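# Seat flat cable end in connector and close latch

## Task

Fully insert the loose end of the flat ribbon cable into the unoccupied connector and close that connector's latch; the cable's opposite end must remain latched in the other connector.

## Robot and tools

Robot: two 6-joint arms with parallel grippers, left_arm and right_arm. Calibrated root positions in the scene frame: left_arm (-0.044, +0.307, +0.023) m, right_arm (-0.039, -0.251, +0.028) m, each turned only slightly about z.

Frames. The scene frame has its origin at table height, halfway between the nominal bases; +z points up, +x points out across the table, and left_arm sits on the +y side. Image left/right does not match arm names. Reported end_effector_position (m) and end_effector_quat_wxyz use the scene frame. The reported point lies between the finger pads, roughly 1 cm short of the tips. Gripper axes: fingers extend along +z, and they open and close along y. Reported poses may be off by a few cm, more when the arm is far out.

Motion numbers. Each row holds 14 numbers in [-1, 1]: dx, dy, dz, rx, ry, rz, opening for left_arm, followed by the same seven for right_arm. Every row must list both arms. dx..rz are an offset, not a pose: measured from that arm's Hand target as it stands when the call begins, along that Hand target's own axes. A value of 1.0 equals 0.6 m of travel or 180 degrees of turn; rx, ry, rz form one rotation vector. Opening is absolute: +1 fully open (0.094 m), -1 closed. Sending all six pose numbers as 0 re-requests the current Hand target; sending the same offset again moves further. A 0 in the opening slot means half closed, so resend the present opening to leave a gripper alone.

Tools.
execute_actions(actions, cameras): actions is a list of actions; each action is up to 15 rows, one per 1/30 s step; a shorter action repeats its last row. Every row in an action counts from the start of that action, not from the row before. An empty list returns state plus images from all cameras.
move(target, speed, blend, opening_speed, grip_force, blocking, cameras): straight-line path toward target, which is one 14-number row or a list of up to 15 rows; all rows are offsets from the same starting Hand targets. speed is m/s, 0.002 to 2.9 (default 0.25), rotation limited to twice that in rad/s; one value or one per row. blend (m) rounds corners between rows; 0 stops at each. opening_speed is the opening change rate per second on the -1..1 scale, at least 0.2. grip_force is per-pad force in N, 10 to 50, one value or one per arm; it persists, and lower values close slowly. blocking=false returns early while motion continues. A whole move is capped at 10 s. It does not avoid obstacles or the other arm. Routing near an arm's own base can flip its shoulder; go around it.
wait(seconds 0 to 10, cameras): lets time pass holding commands; a running move continues.
stop(cameras): brakes the current move.
zoom_image(camera, region [x0,y0,x1,y1] in pixels, max 504x504): enlarges part of the newest image from cam_high, cam_face, cam_latch, cam_slot, cam_left_wrist or cam_right_wrist (each 896x504).
read_manual(section): URDF licence texts only.
finished_scene(scene): ends the current scene, given its number; irreversible. Only call it once the cable is seated and latched and stays so with the robot let go.

Results. Each returns robot state: per-arm end effector pose, Hand target (the last commanded pose after clipping; the base for next offsets), joint positions (last entry = measured finger gap in m), joint velocities (may be summarised as within noise), joint torques (include gravity, have offsets and noise; joints 1 to 3 wrap at ±28 N m), grip_measured (opening on the -1..1 scale, may read up to 2.5 mm wide when empty), and Tool commands. move adds a 'move:' line: done (within 10 mm and 2 degrees), off_target, moving, held or fault, plus limits such as paced (pose clipped) or held (steps withheld). done does not mean no contact.

Controller behaviour. Commanded orientation is clipped each step to 40 degrees from the current one. Grippers often stop a few cm short because of friction and weight; a later command, even all zeros, retries, and you can add the missing distance as an offset. A blocked arm keeps pressing until commanded back past its gripper. Faster moves lag more and hit harder; aiming farther past a contact pushes harder. Grip force rises about 1 N per 0.001 below the touch reading, then jumps to the limit near 20 N; close slowly on delicate parts, and open well above grip_measured to release.

Avoid: dropping things or letting anything leave the table, releasing parts while they move, fast impacts or heavy pressing on fixtures, contact between the two arms (including grabbing the other gripper), strain on the wrist camera cables, and any arm stop. Motors heat when holding loads, stretched out, or pushing at unreachable poses: MOTOR HOT appears at 75 °C, a fault folds the arm at 90 °C, and it goes limp at 100 °C. Calibrations are in OpenCV style; fixed cameras may be shifted up to about 2.3 degrees and 9 mm.

Each tool is called after "Emit:" in YAML: its name, and indented under it one key for each argument.

## Session

Emit:
execute_actions:
  actions: []

Scene clock: 0.00 s.
left_arm: end_effector_position=(+0.1837, +0.2743, +0.2428) grip_measured=+1.000 end_effector_quat_wxyz=(+0.637, -0.008, +0.742, -0.211) | right_arm: end_effector_position=(+0.1332, -0.4459, +0.1638) grip_measured=+1.000 end_effector_quat_wxyz=(+0.536, +0.169, +0.818, -0.121)
Joint positions: left_arm=[0.377 0.115 0.273 -0.284 0.65 -0.254 0.094] | right_arm=[-1.431 0.738 0.315 -0.237 -0.87 -0.554 0.094]
Joint velocities: within noise
Joint torques (N m): no reading
Heat: left arm: 30 °C; right arm: 34 °C.
Hand target: left_arm +0.1826, +0.2737, +0.2506; +0.645, -0.003, +0.736, -0.208 | right_arm +0.1344, -0.4456, +0.1691; +0.541, +0.163, +0.816, -0.123
Tool commands: left_gripper/opening=+1.0 right_gripper/opening=+1.0

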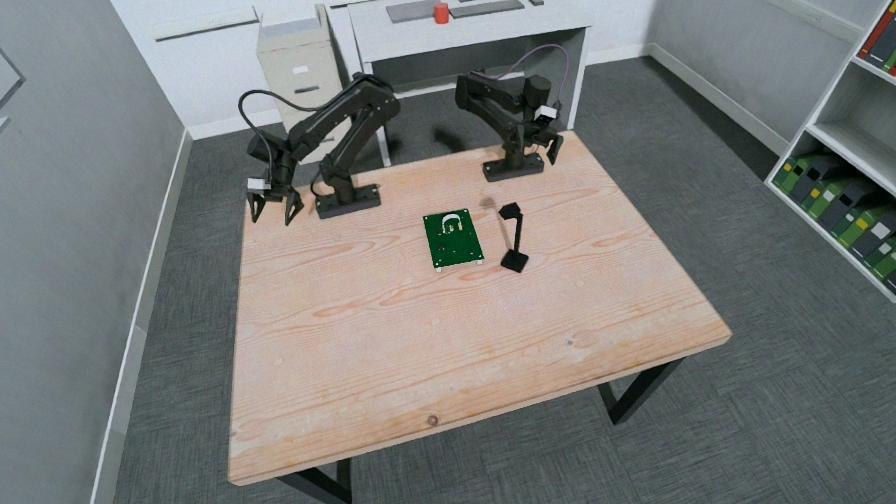

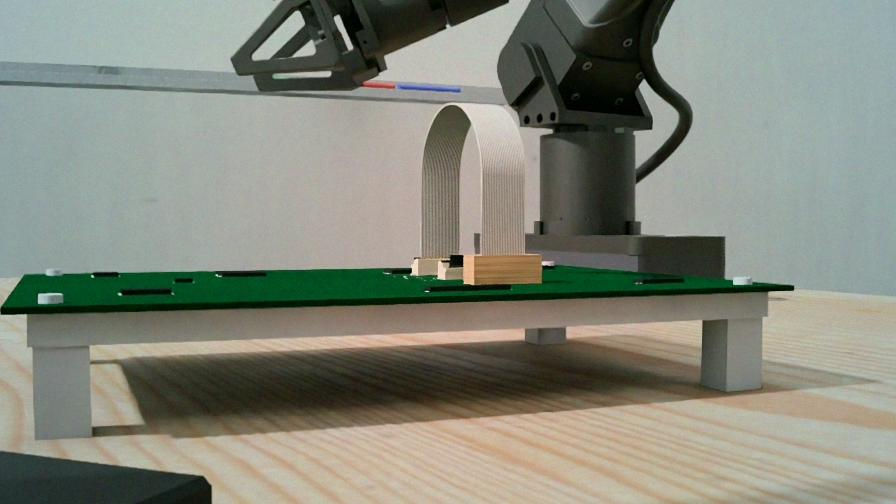

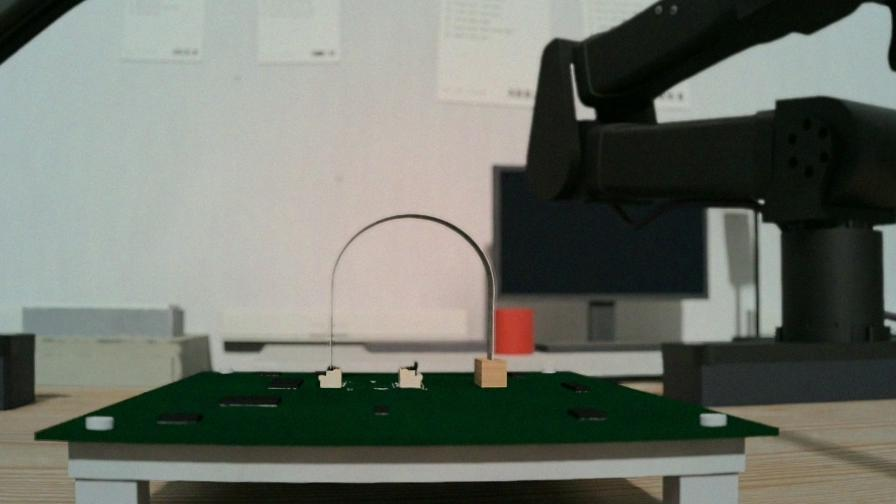

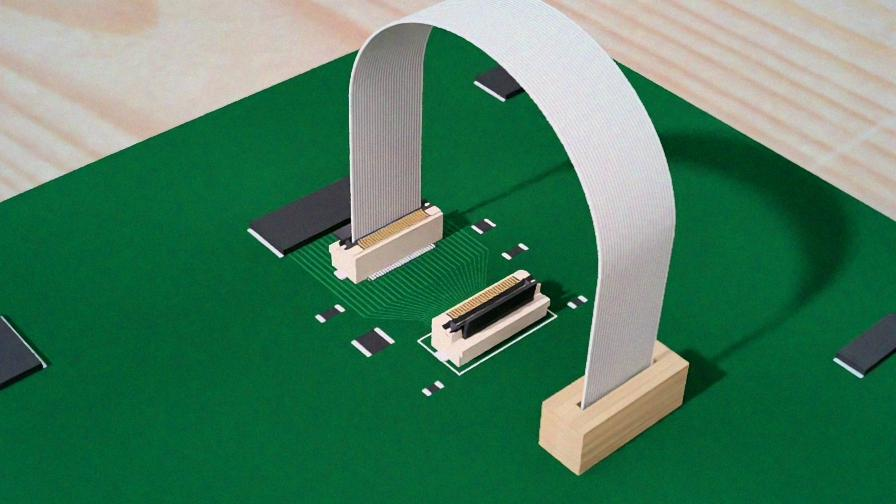

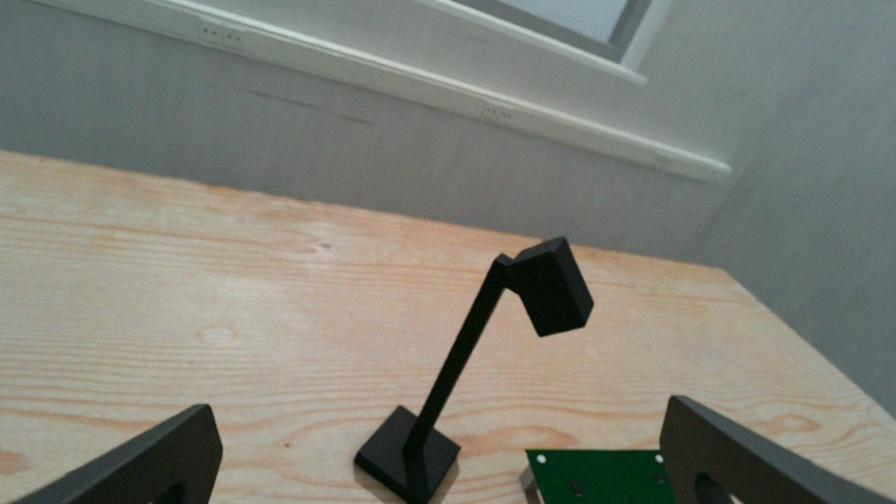

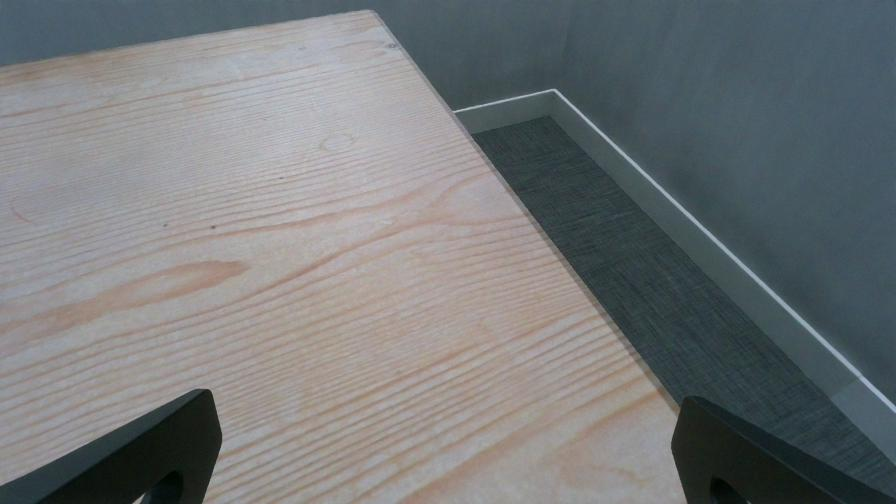

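Emit:
zoom_image:
  camera: "cam_slot"
  region: [300, 170, 600, 400]

Emit:
zoom_image:
  camera: "cam_slot"
  region: [500, 300, 740, 490]

Emit:
zoom_image:
  camera: "cam_latch"
  region: [290, 330, 530, 410]

Emit:
zoom_image:
  camera: "cam_face"
  region: [380, 90, 580, 300]

Emit:
zoom_image:
  camera: "cam_high"
  region: [400, 180, 560, 290]

Scaled by 1.680 from the camera's 896x504 image, which has a finer 1280x720 frame.

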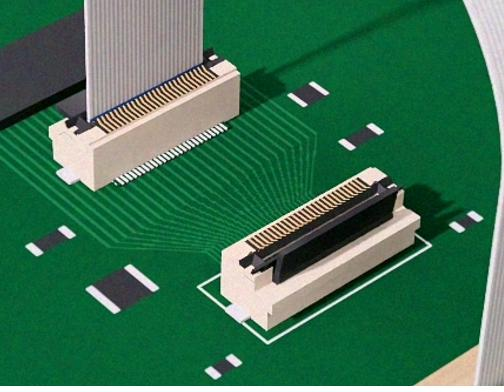

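Scaled by 2.100 from the camera's 896x504 image, which has a finer 1280x720 frame.

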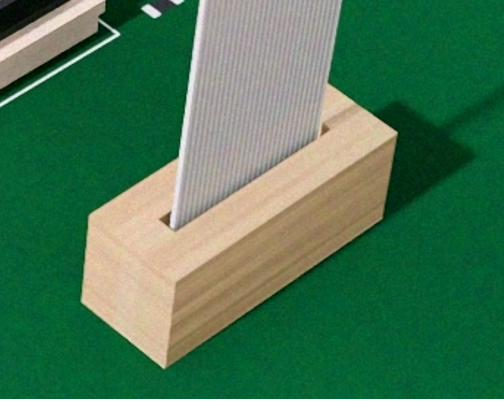

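Scaled by 2.100 from the camera's 896x504 image, which has a finer 1280x720 frame.

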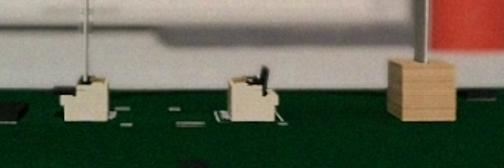

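Scaled by 2.400 from the camera's 896x504 image, which has a finer 1280x720 frame.

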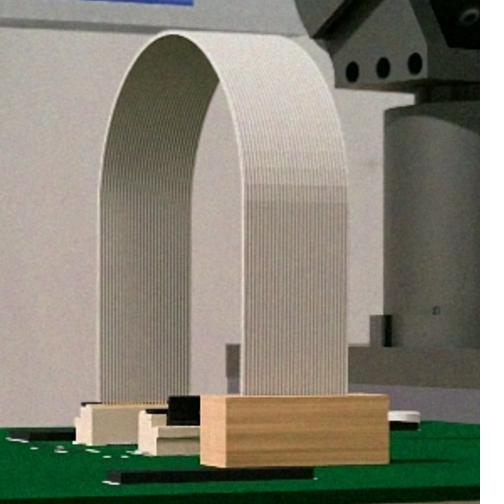

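Scaled by 3.150 from the camera's 896x504 image, which has a finer 1280x720 frame.

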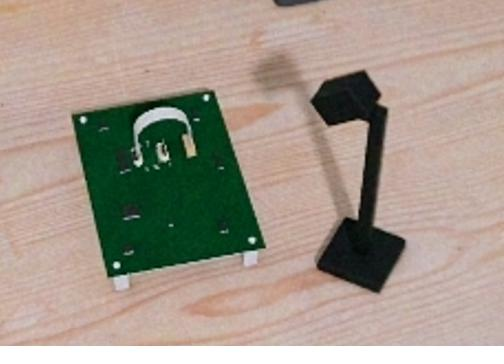

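Emit:
move:
  target:
    - [0,0,0,0,0,0,1,-0.1228,0.3937,0.049,-0.0879,0.122,-0.0496,1]
    - [0,0,0,0,0,0,1,0.125,0.7037,-0.3477,-0.0879,0.122,-0.0496,1]
  blend: [0.05,0]
  cameras: ["cam_high","cam_slot","cam_right_wrist","cam_latch"]

Scene clock: 31.70 s.
left_arm: end_effector_position=(+0.1837, +0.2743, +0.2428) grip_measured=+1.000 end_effector_quat_wxyz=(+0.637, -0.008, +0.742, -0.211) | right_arm: end_effector_position=(+0.0959, +0.0253, +0.1642) grip_measured=+1.000 end_effector_quat_wxyz=(+0.369, +0.040, +0.929, -0.019)
Joint positions: left_arm=[0.377 0.115 0.273 -0.284 0.65 -0.254 0.094] | right_arm=[1.503 1.66 1.245 -1.202 0.755 1.631 0.094]
Joint torques (N m): left_arm=[0.02 2.14 9.01 1.83 0.06 0] | right_arm=[-0.12 -4.51 9.43 0.22 0.81 0.1]
Heat: left arm: 32 °C; right arm: 35 °C.
Hand target: left_arm +0.1826, +0.2737, +0.2506; +0.645, -0.003, +0.736, -0.208 | right_arm +0.1000, +0.0300, +0.1703; +0.383, +0.045, +0.923, -0.018
Off the commanded pose: left_arm 0.008 m, 1 deg | right_arm 0.009 m, 2 deg.
move: done
camera_calibration:
cam_right_wrist: T_world_to_cam=[[-0.058053, -0.99746, 0.0412799, 0.0200354], [-0.956446, 0.0437215, -0.288617, 0.17383], [0.286079, -0.0562371, -0.956554, 0.22207], [0, 0, 0, 1]] pos_world=[0.103893, 0.0248729, 0.261765]
Images, in order (width x height): cam_high 896x504, cam_latch 896x504, cam_slot 896x504, cam_right_wrist 896x504.

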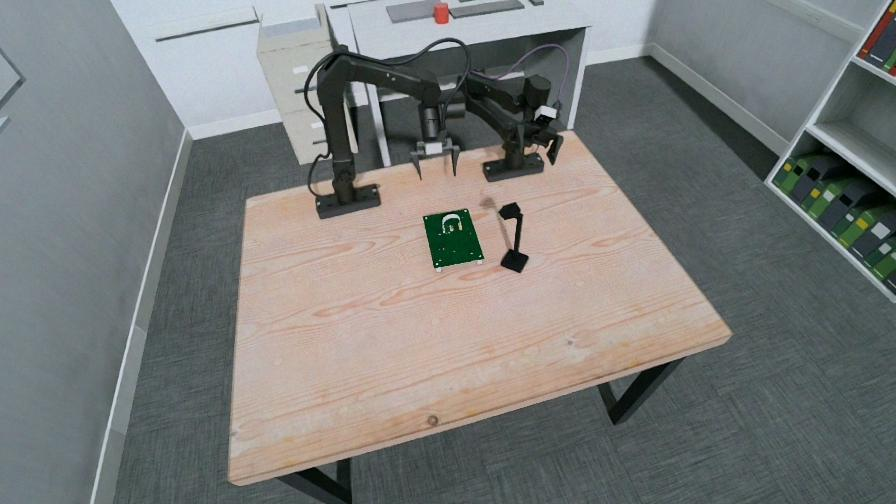

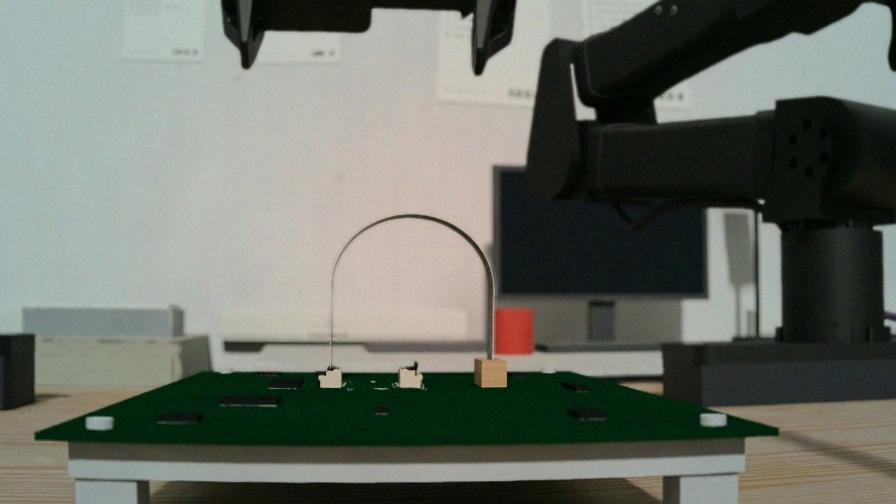

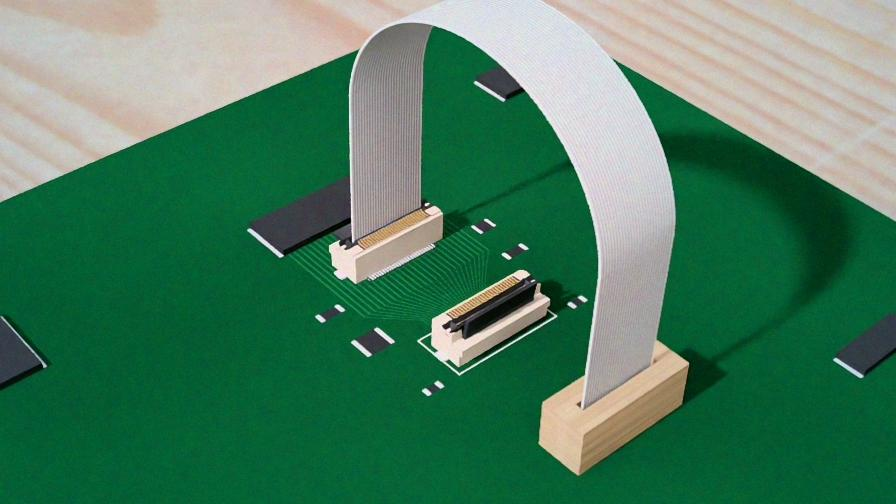

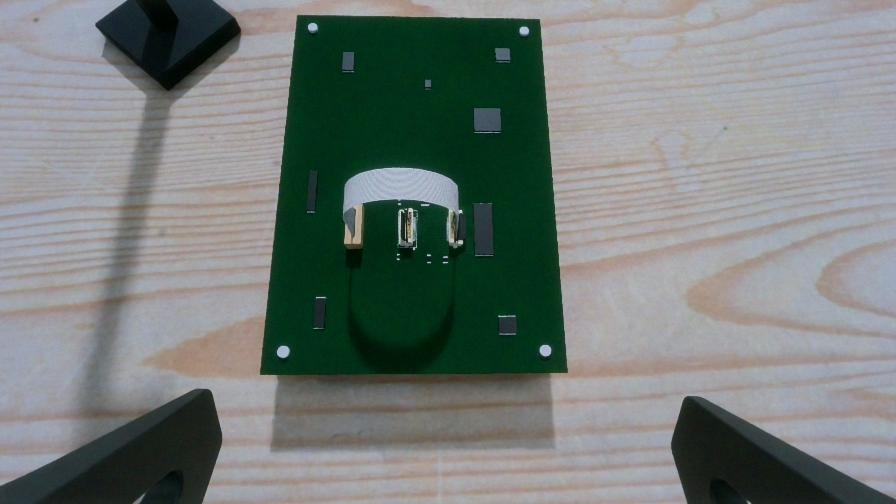

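Emit:
move:
  target: [0,0,0,0,0,0,1,0.0558,0.057,0.1547,0,0,0,-0.574]
  speed: 0.12
  cameras: ["cam_face","cam_slot","cam_right_wrist","cam_latch"]

Scene clock: 38.13 s.
left_arm: end_effector_position=(+0.1837, +0.2743, +0.2428) grip_measured=+1.000 end_effector_quat_wxyz=(+0.637, -0.008, +0.742, -0.211) | right_arm: end_effector_position=(+0.1407, +0.0639, +0.0841) grip_measured=-0.571 end_effector_quat_wxyz=(+0.372, +0.047, +0.927, -0.008)
Joint positions: left_arm=[0.377 0.115 0.273 -0.284 0.65 -0.254 0.094] | right_arm=[1.375 1.869 1.158 -0.764 0.757 1.462 0.02]
Joint torques (N m): left_arm=[0.01 2.07 8.99 1.83 0.07 0] | right_arm=[-0.64 -6.28 5.49 0.6 0.76 -0.09]
Heat: left arm: 32 °C; right arm: 35 °C.
Hand target: left_arm +0.1826, +0.2737, +0.2506; +0.645, -0.003, +0.736, -0.208 | right_arm +0.1452, +0.0600, +0.0809; +0.382, +0.045, +0.923, -0.018
Off the commanded pose: left_arm 0.008 m, 1 deg | right_arm 0.007 m, 2 deg.
move: done
camera_calibration:
cam_right_wrist: T_world_to_cam=[[-0.0636884, -0.997851, 0.0153704, 0.067527], [-0.953798, 0.0563307, -0.295121, 0.191147], [0.293621, -0.0334561, -0.955336, 0.132276], [0, 0, 0, 1]] pos_world=[0.147777, 0.0610399, 0.181742]
Images, in order (width x height): cam_face 896x504, cam_latch 896x504, cam_slot 896x504, cam_right_wrist 896x504.

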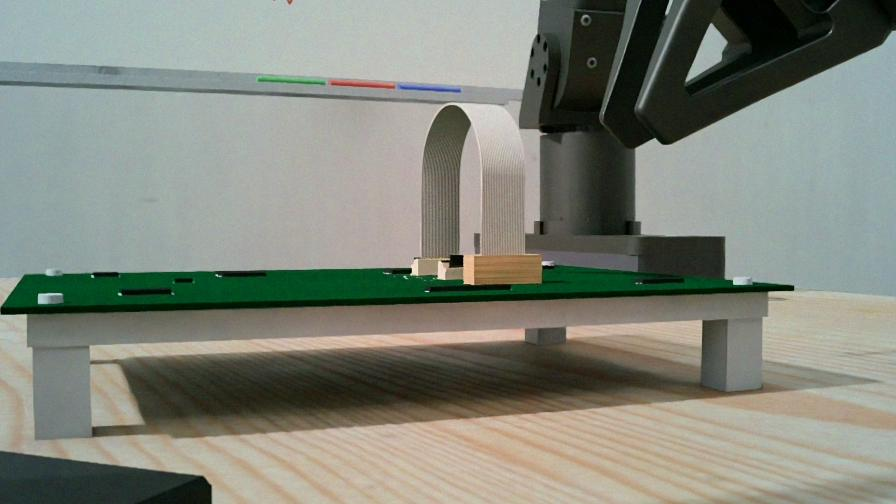

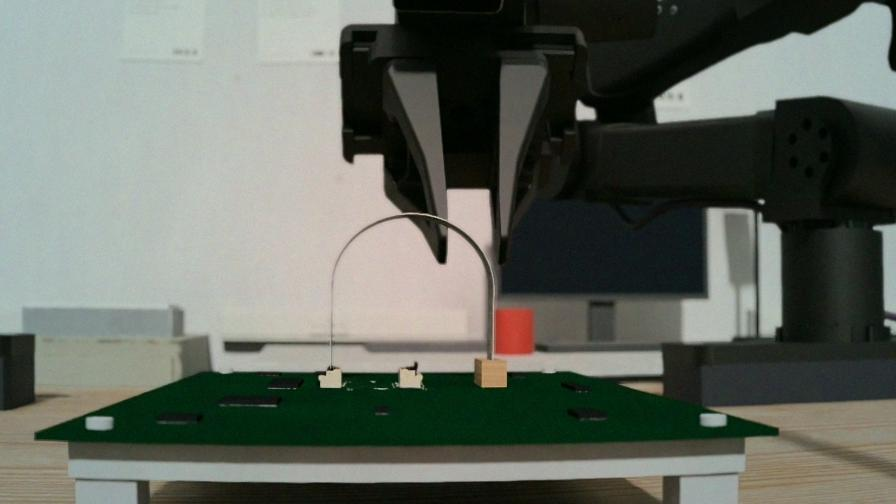

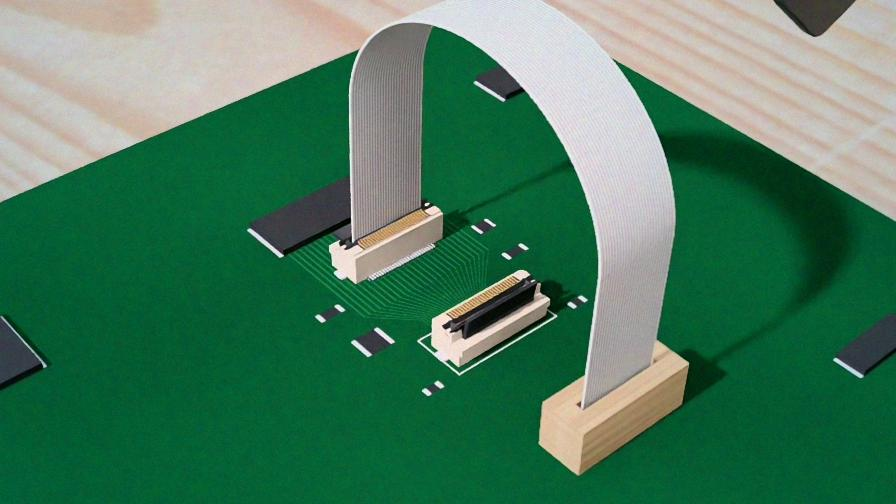

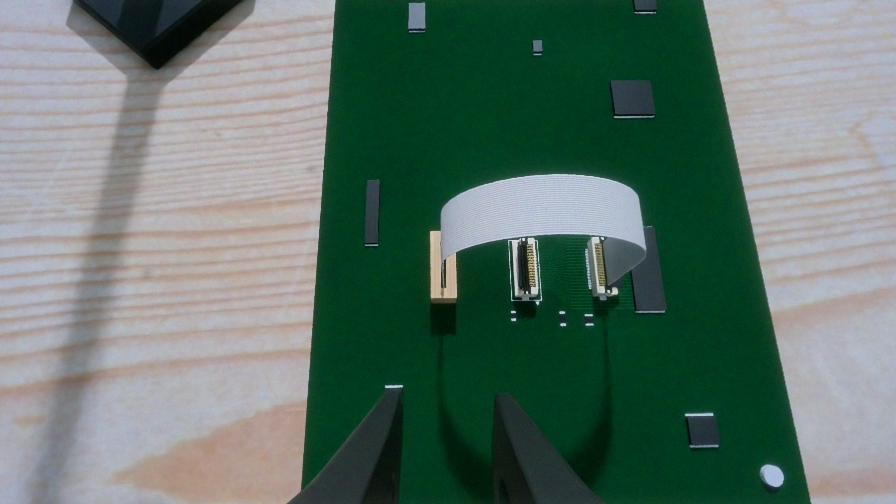

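Emit:
move:
  target: [0,0,0,0,0,0,1,0.0295,0,0.0295,0,0,0,-0.574]
  speed: 0.1
  cameras: ["cam_face","cam_latch"]

Scene clock: 45.23 s.
left_arm: end_effector_position=(+0.1837, +0.2743, +0.2428) grip_measured=+1.000 end_effector_quat_wxyz=(+0.637, -0.008, +0.742, -0.211) | right_arm: end_effector_position=(+0.1407, +0.0644, +0.0598) grip_measured=-0.571 end_effector_quat_wxyz=(+0.372, +0.048, +0.927, -0.007)
Joint positions: left_arm=[0.377 0.115 0.273 -0.284 0.65 -0.254 0.094] | right_arm=[1.375 1.915 1.111 -0.669 0.757 1.461 0.02]
Joint torques (N m): left_arm=[-0.03 2.1 9.05 1.84 0.07 0] | right_arm=[-0.61 -6.2 5.31 0.61 0.76 -0.07]
Heat: left arm: 32 °C; right arm: 34 °C.
Hand target: left_arm +0.1826, +0.2737, +0.2506; +0.645, -0.003, +0.736, -0.208 | right_arm +0.1452, +0.0600, +0.0559; +0.382, +0.045, +0.923, -0.018
Off the commanded pose: left_arm 0.008 m, 1 deg | right_arm 0.007 m, 2 deg.
move: done
Images, in order (width x height): cam_face 896x504, cam_latch 896x504.

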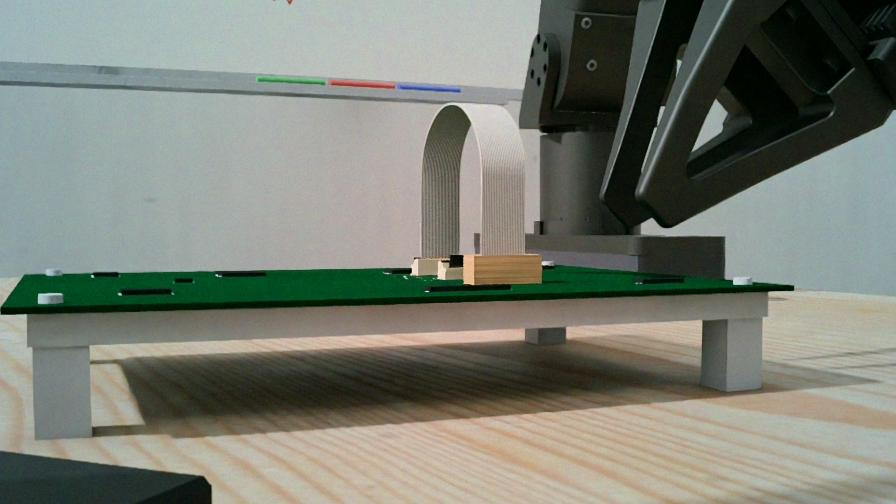

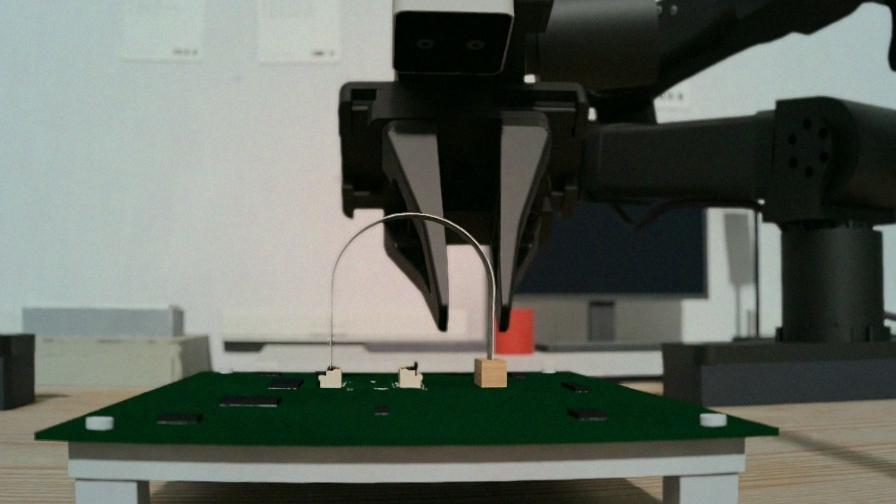

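Emit:
move:
  target: [0,0,0,0,0,0,1,-0.0448,0.0049,0.0512,0,0,0,-0.574]
  speed: 0.06
  cameras: ["cam_face","cam_latch","cam_slot","cam_right_wrist"]

Scene clock: 47.83 s.
left_arm: end_effector_position=(+0.1837, +0.2743, +0.2428) grip_measured=+1.000 end_effector_quat_wxyz=(+0.637, -0.008, +0.742, -0.211) | right_arm: end_effector_position=(+0.1838, +0.0647, +0.0607) grip_measured=-0.571 end_effector_quat_wxyz=(+0.378, +0.049, +0.924, -0.005)
Joint positions: left_arm=[0.377 0.115 0.273 -0.284 0.65 -0.254 0.094] | right_arm=[1.255 1.922 1.111 -0.54 0.751 1.296 0.02]
Joint torques (N m): left_arm=[-0.03 2.11 9.01 1.84 0.08 0] | right_arm=[-0.57 -6.26 5.12 0.79 0.62 -0.05]
Heat: left arm: 32 °C; right arm: 34 °C.
Hand target: left_arm +0.1826, +0.2737, +0.2506; +0.645, -0.003, +0.736, -0.208 | right_arm +0.1861, +0.0589, +0.0533; +0.383, +0.045, +0.923, -0.018
Off the commanded pose: left_arm 0.008 m, 1 deg | right_arm 0.010 m, 2 deg.
move: done
camera_calibration:
cam_right_wrist: T_world_to_cam=[[-0.064162, -0.997908, 0.007909, 0.0719145], [-0.94941, 0.0585985, -0.308523, 0.225241], [0.307414, -0.0273043, -0.951184, 0.0940096], [0, 0, 0, 1]] pos_world=[0.189561, 0.0611322, 0.158344]
Images, in order (width x height): cam_face 896x504, cam_latch 896x504, cam_slot 896x504, cam_right_wrist 896x504.

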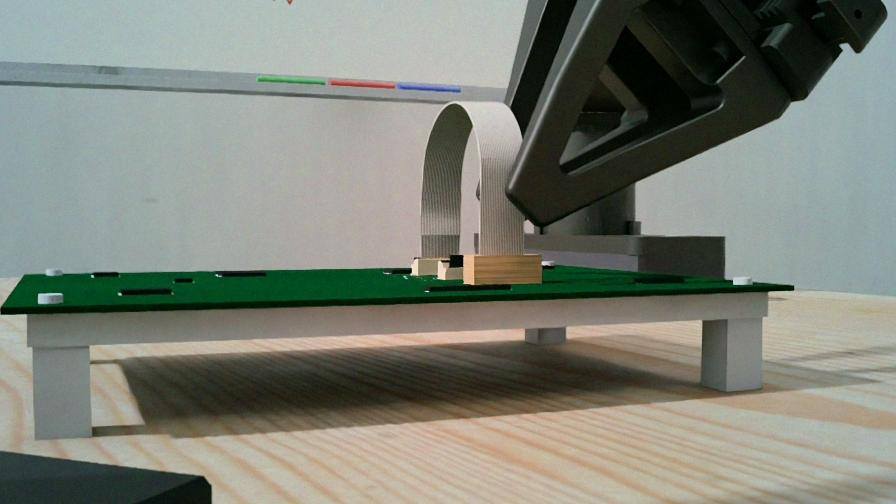

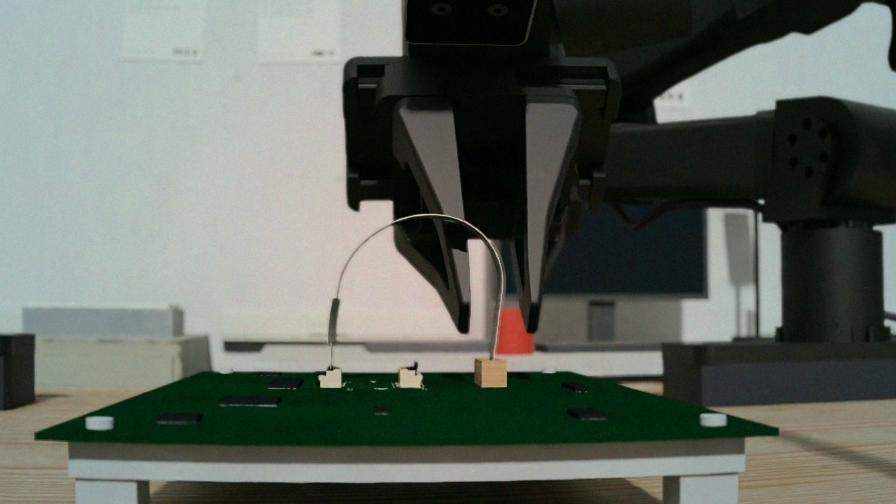

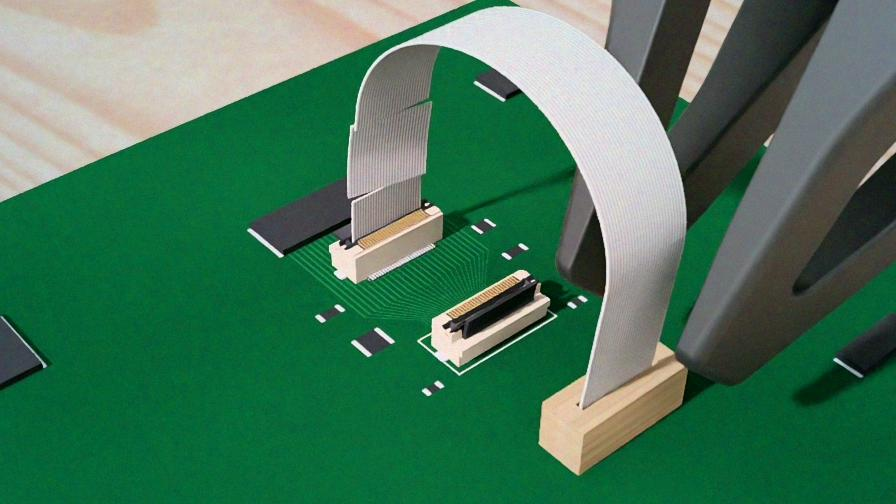

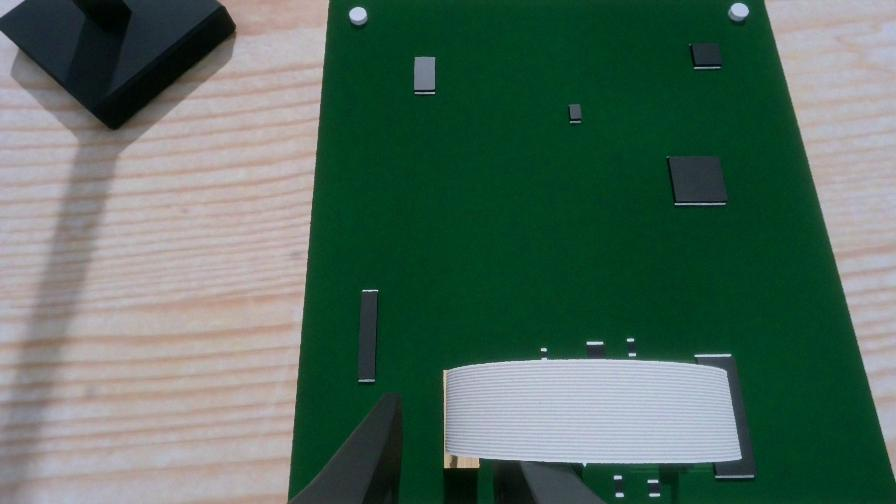

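Emit:
move:
  target: [0,0,0,0,0,0,1,-0.0056,-0.0041,0.008,0,0,0,-0.72]
  speed: 0.04
  opening_speed: 0.2
  cameras: ["cam_face","cam_latch","cam_slot"]

Scene clock: 51.27 s.
left_arm: end_effector_position=(+0.1837, +0.2743, +0.2428) grip_measured=+1.000 end_effector_quat_wxyz=(+0.637, -0.008, +0.742, -0.211) | right_arm: end_effector_position=(+0.1883, +0.0615, +0.0575) grip_measured=-0.717 end_effector_quat_wxyz=(+0.378, +0.046, +0.925, -0.007)
Joint positions: left_arm=[0.377 0.115 0.273 -0.284 0.65 -0.254 0.094] | right_arm=[1.239 1.922 1.096 -0.515 0.747 1.271 0.013]
Joint torques (N m): left_arm=[0.01 2.07 9.02 1.83 0.06 0.01] | right_arm=[-0.8 -6.57 5.24 0.8 0.62 -0.09]
Heat: left arm: 32 °C; right arm: 34 °C.
Hand target: left_arm +0.1826, +0.2737, +0.2506; +0.645, -0.003, +0.736, -0.208 | right_arm +0.1915, +0.0560, +0.0523; +0.383, +0.045, +0.923, -0.018
Off the commanded pose: left_arm 0.008 m, 1 deg | right_arm 0.008 m, 1 deg.
move: done
Images, in order (width x height): cam_face 896x504, cam_latch 896x504, cam_slot 896x504.

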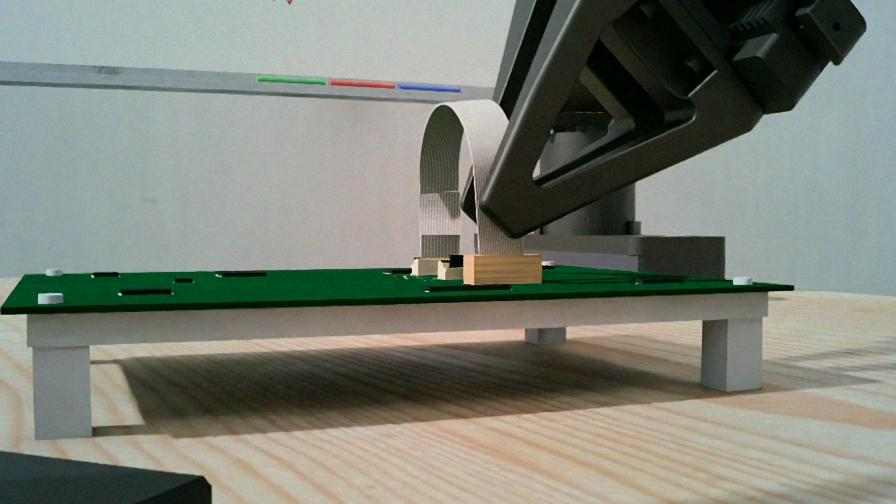

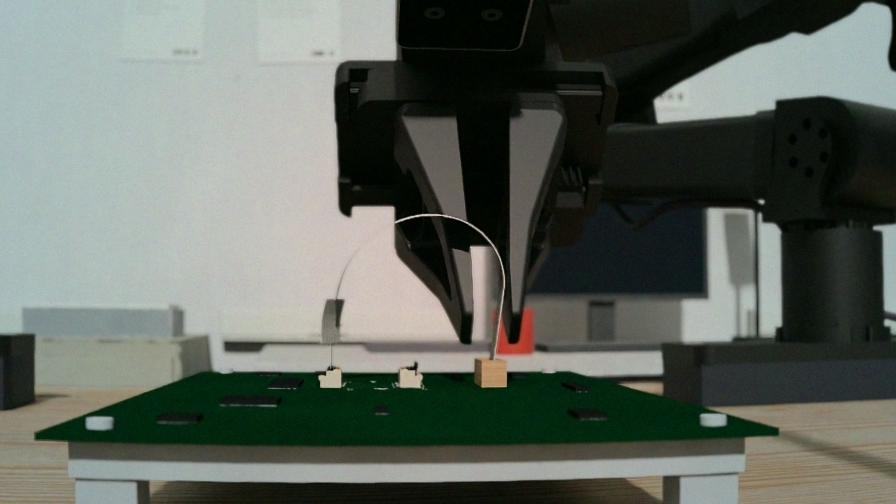

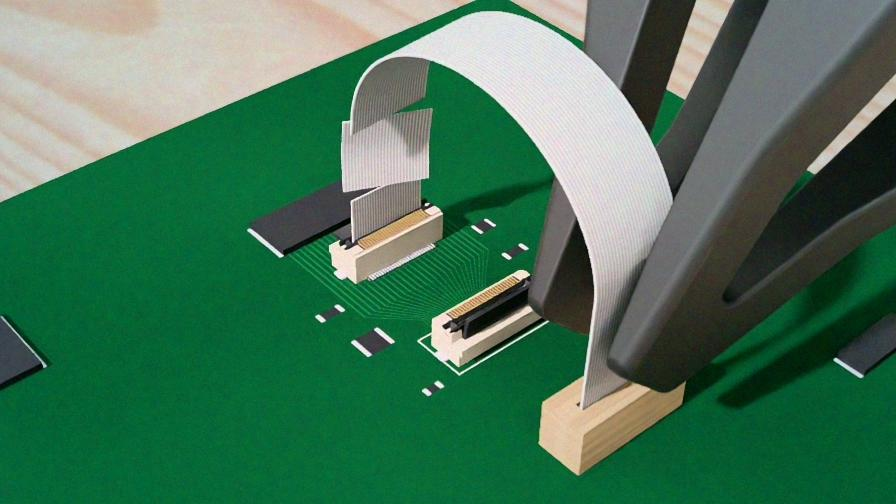

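Emit:
move:
  target: [0,0,0,0,0,0,1,0,0,0,0,0,0,-1]
  speed: 0.04
  opening_speed: 0.2
  grip_force: [50,20]
  cameras: ["cam_face","cam_latch","cam_slot"]

Scene clock: 53.97 s.
left_arm: end_effector_position=(+0.1837, +0.2743, +0.2428) grip_measured=+1.000 end_effector_quat_wxyz=(+0.637, -0.008, +0.742, -0.211) | right_arm: end_effector_position=(+0.1883, +0.0616, +0.0576) grip_measured=-0.962 end_effector_quat_wxyz=(+0.378, +0.046, +0.925, -0.007)
Joint positions: left_arm=[0.377 0.115 0.273 -0.284 0.65 -0.254 0.094] | right_arm=[1.239 1.922 1.096 -0.514 0.747 1.27 0.002]
Joint torques (N m): left_arm=[-0.02 2.14 9.02 1.83 0.06 0.01] | right_arm=[-0.81 -6.56 5.24 0.81 0.64 -0.07]
Heat: left arm: 32 °C; right arm: 34 °C.
Hand target: left_arm +0.1826, +0.2737, +0.2506; +0.645, -0.003, +0.736, -0.208 | right_arm +0.1915, +0.0560, +0.0523; +0.383, +0.045, +0.923, -0.018
Off the commanded pose: left_arm 0.008 m, 1 deg | right_arm 0.008 m, 1 deg.
grip_force (N): 50, 20
move: done
Images, in order (width x height): cam_face 896x504, cam_latch 896x504, cam_slot 896x504.

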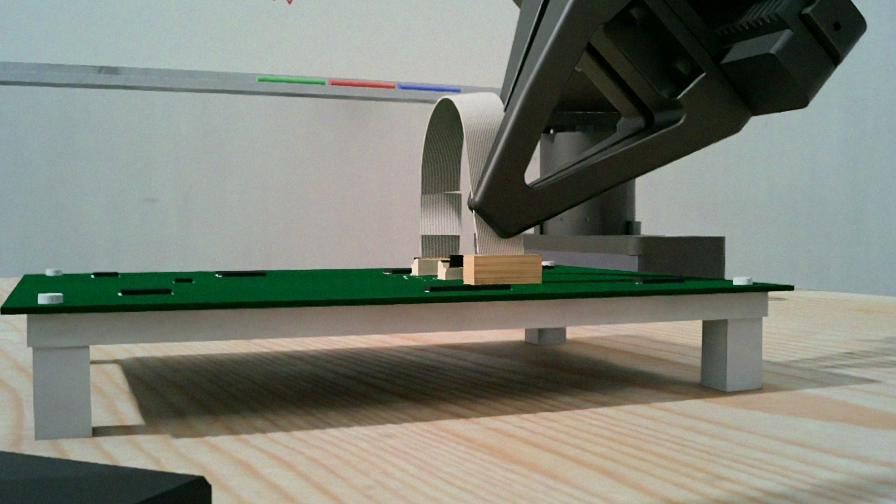

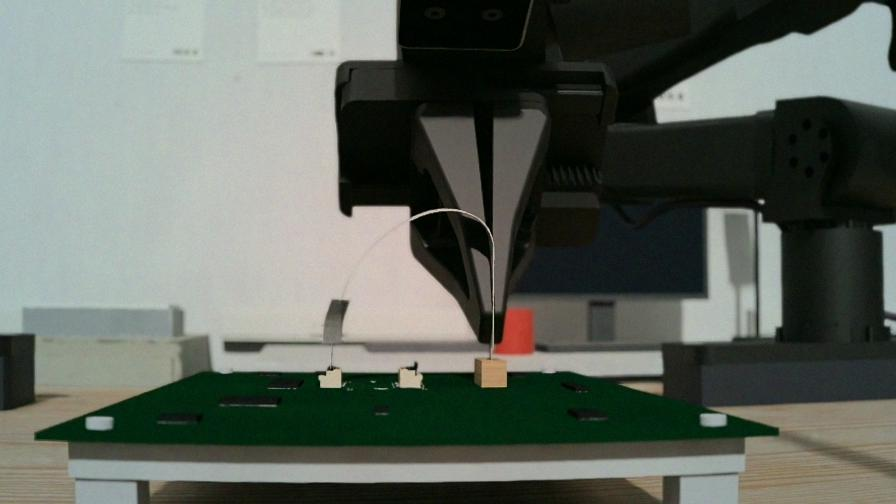

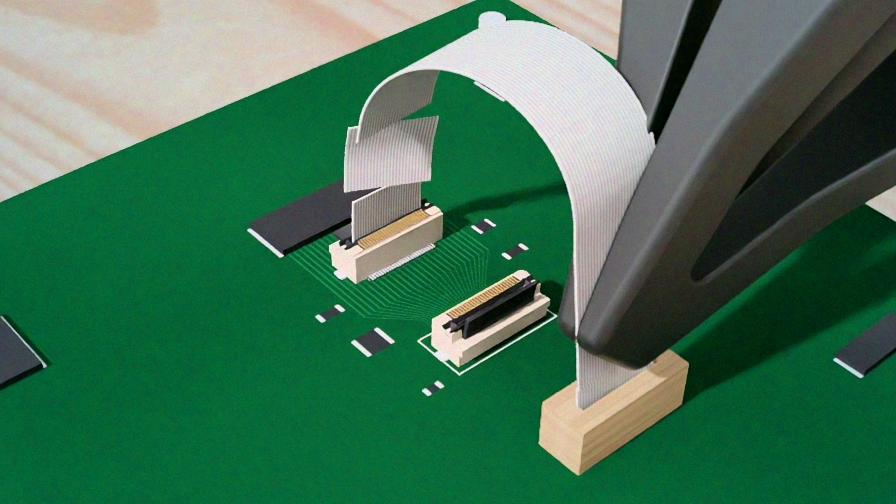

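Emit:
move:
  target: [0,0,0,0,0,0,1,-0.0165,0,-0.0165,0,0,0,-1]
  speed: 0.03
  cameras: ["cam_face","cam_latch","cam_slot","cam_right_wrist"]

Scene clock: 55.30 s.
left_arm: end_effector_position=(+0.1837, +0.2743, +0.2428) grip_measured=+1.000 end_effector_quat_wxyz=(+0.637, -0.008, +0.742, -0.211) | right_arm: end_effector_position=(+0.1879, +0.0602, +0.0572) grip_measured=-0.962 end_effector_quat_wxyz=(+0.377, +0.045, +0.925, -0.010)
Joint positions: left_arm=[0.377 0.115 0.273 -0.284 0.65 -0.254 0.094] | right_arm=[1.239 1.922 1.096 -0.522 0.747 1.27 0.002]
Joint torques (N m): left_arm=[0.01 2.14 9.05 1.83 0.07 0.01] | right_arm=[-0.81 -8.79 7.31 0.42 0.63 -0.08]
Heat: left arm: 32 °C; right arm: 34 °C.
Hand target: left_arm +0.1826, +0.2737, +0.2506; +0.645, -0.003, +0.736, -0.208 | right_arm +0.1915, +0.0560, +0.0663; +0.383, +0.045, +0.923, -0.018
Off the commanded pose: left_arm 0.008 m, 1 deg | right_arm 0.011 m, 1 deg.
grip_force (N): 50, 20
move: off_target (right_arm)
camera_calibration:
cam_right_wrist: T_world_to_cam=[[-0.0603794, -0.997944, 0.02148, 0.0662163], [-0.950764, 0.0509448, -0.305701, 0.228806], [0.303978, -0.0388804, -0.951885, 0.0906965], [0, 0, 0, 1]] pos_world=[0.193969, 0.05795, 0.154857]
Images, in order (width x height): cam_face 896x504, cam_latch 896x504, cam_slot 896x504, cam_right_wrist 896x504.

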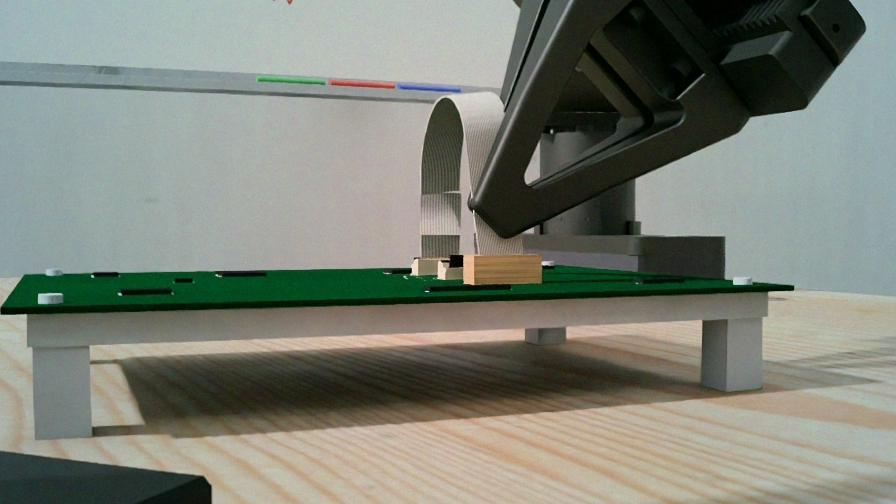

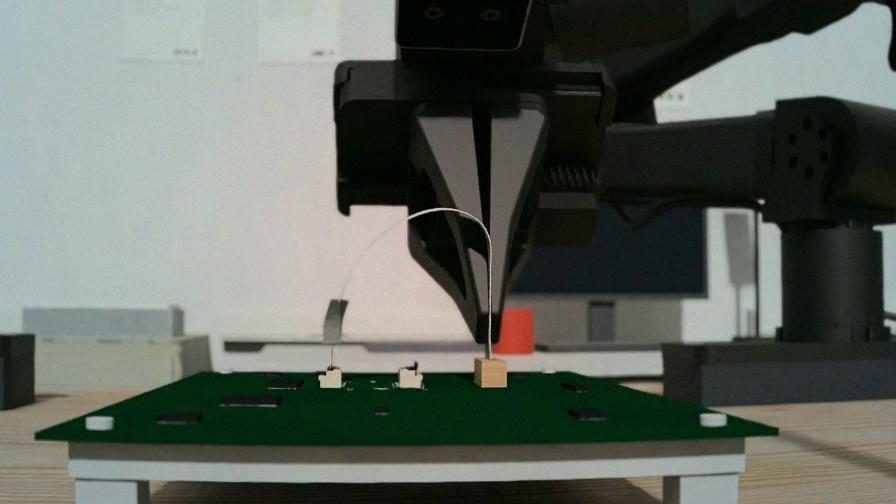

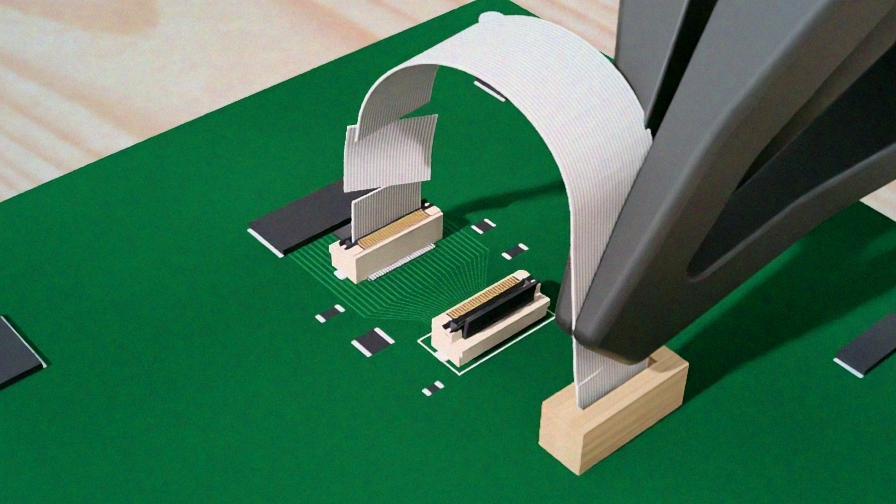

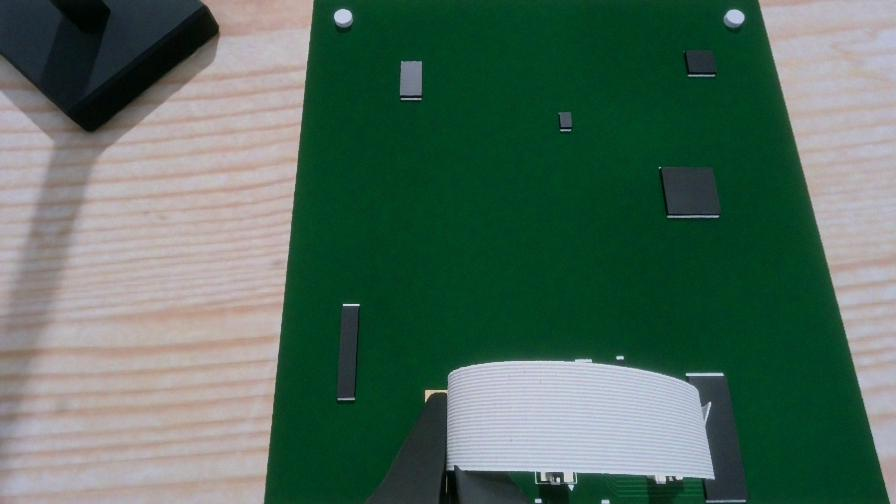

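Emit:
move:
  target: [0,0,0,0,0,0,1,-0.0047,0,-0.0047,0,0,0,-1]
  speed: 0.03
  cameras: ["cam_slot"]

Scene clock: 56.50 s.
left_arm: end_effector_position=(+0.1837, +0.2743, +0.2428) grip_measured=+1.000 end_effector_quat_wxyz=(+0.637, -0.008, +0.742, -0.211) | right_arm: end_effector_position=(+0.1878, +0.0599, +0.0572) grip_measured=-0.962 end_effector_quat_wxyz=(+0.377, +0.044, +0.925, -0.011)
Joint positions: left_arm=[0.377 0.115 0.273 -0.284 0.65 -0.254 0.094] | right_arm=[1.239 1.922 1.096 -0.523 0.747 1.27 0.002]
Joint torques (N m): left_arm=[0.03 2.1 9.05 1.83 0.07 0.01] | right_arm=[-0.83 -9.37 7.92 0.3 0.62 -0.08]
Heat: left arm: 32 °C; right arm: 34 °C.
Hand target: left_arm +0.1826, +0.2737, +0.2506; +0.645, -0.003, +0.736, -0.208 | right_arm +0.1915, +0.0560, +0.0703; +0.383, +0.045, +0.923, -0.018
Off the commanded pose: left_arm 0.008 m, 1 deg | right_arm 0.014 m, 1 deg.
grip_force (N): 50, 20
move: off_target (right_arm)
Images, in order (width x height): cam_slot 896x504.

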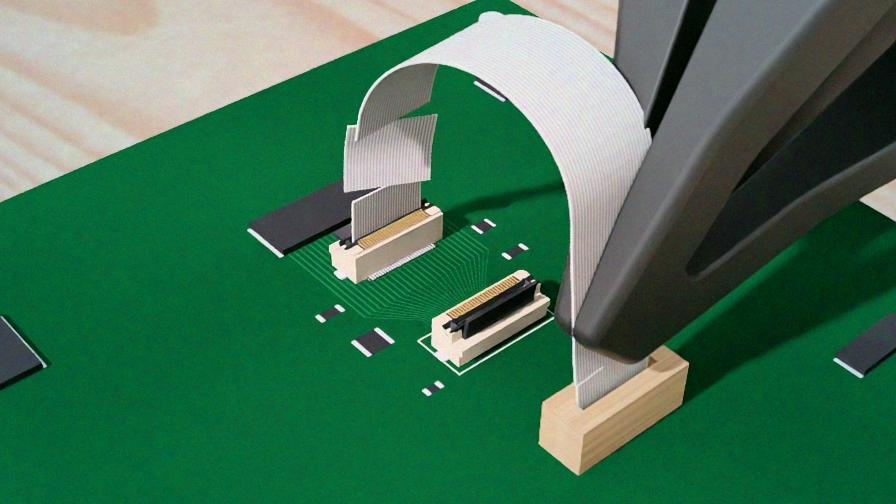

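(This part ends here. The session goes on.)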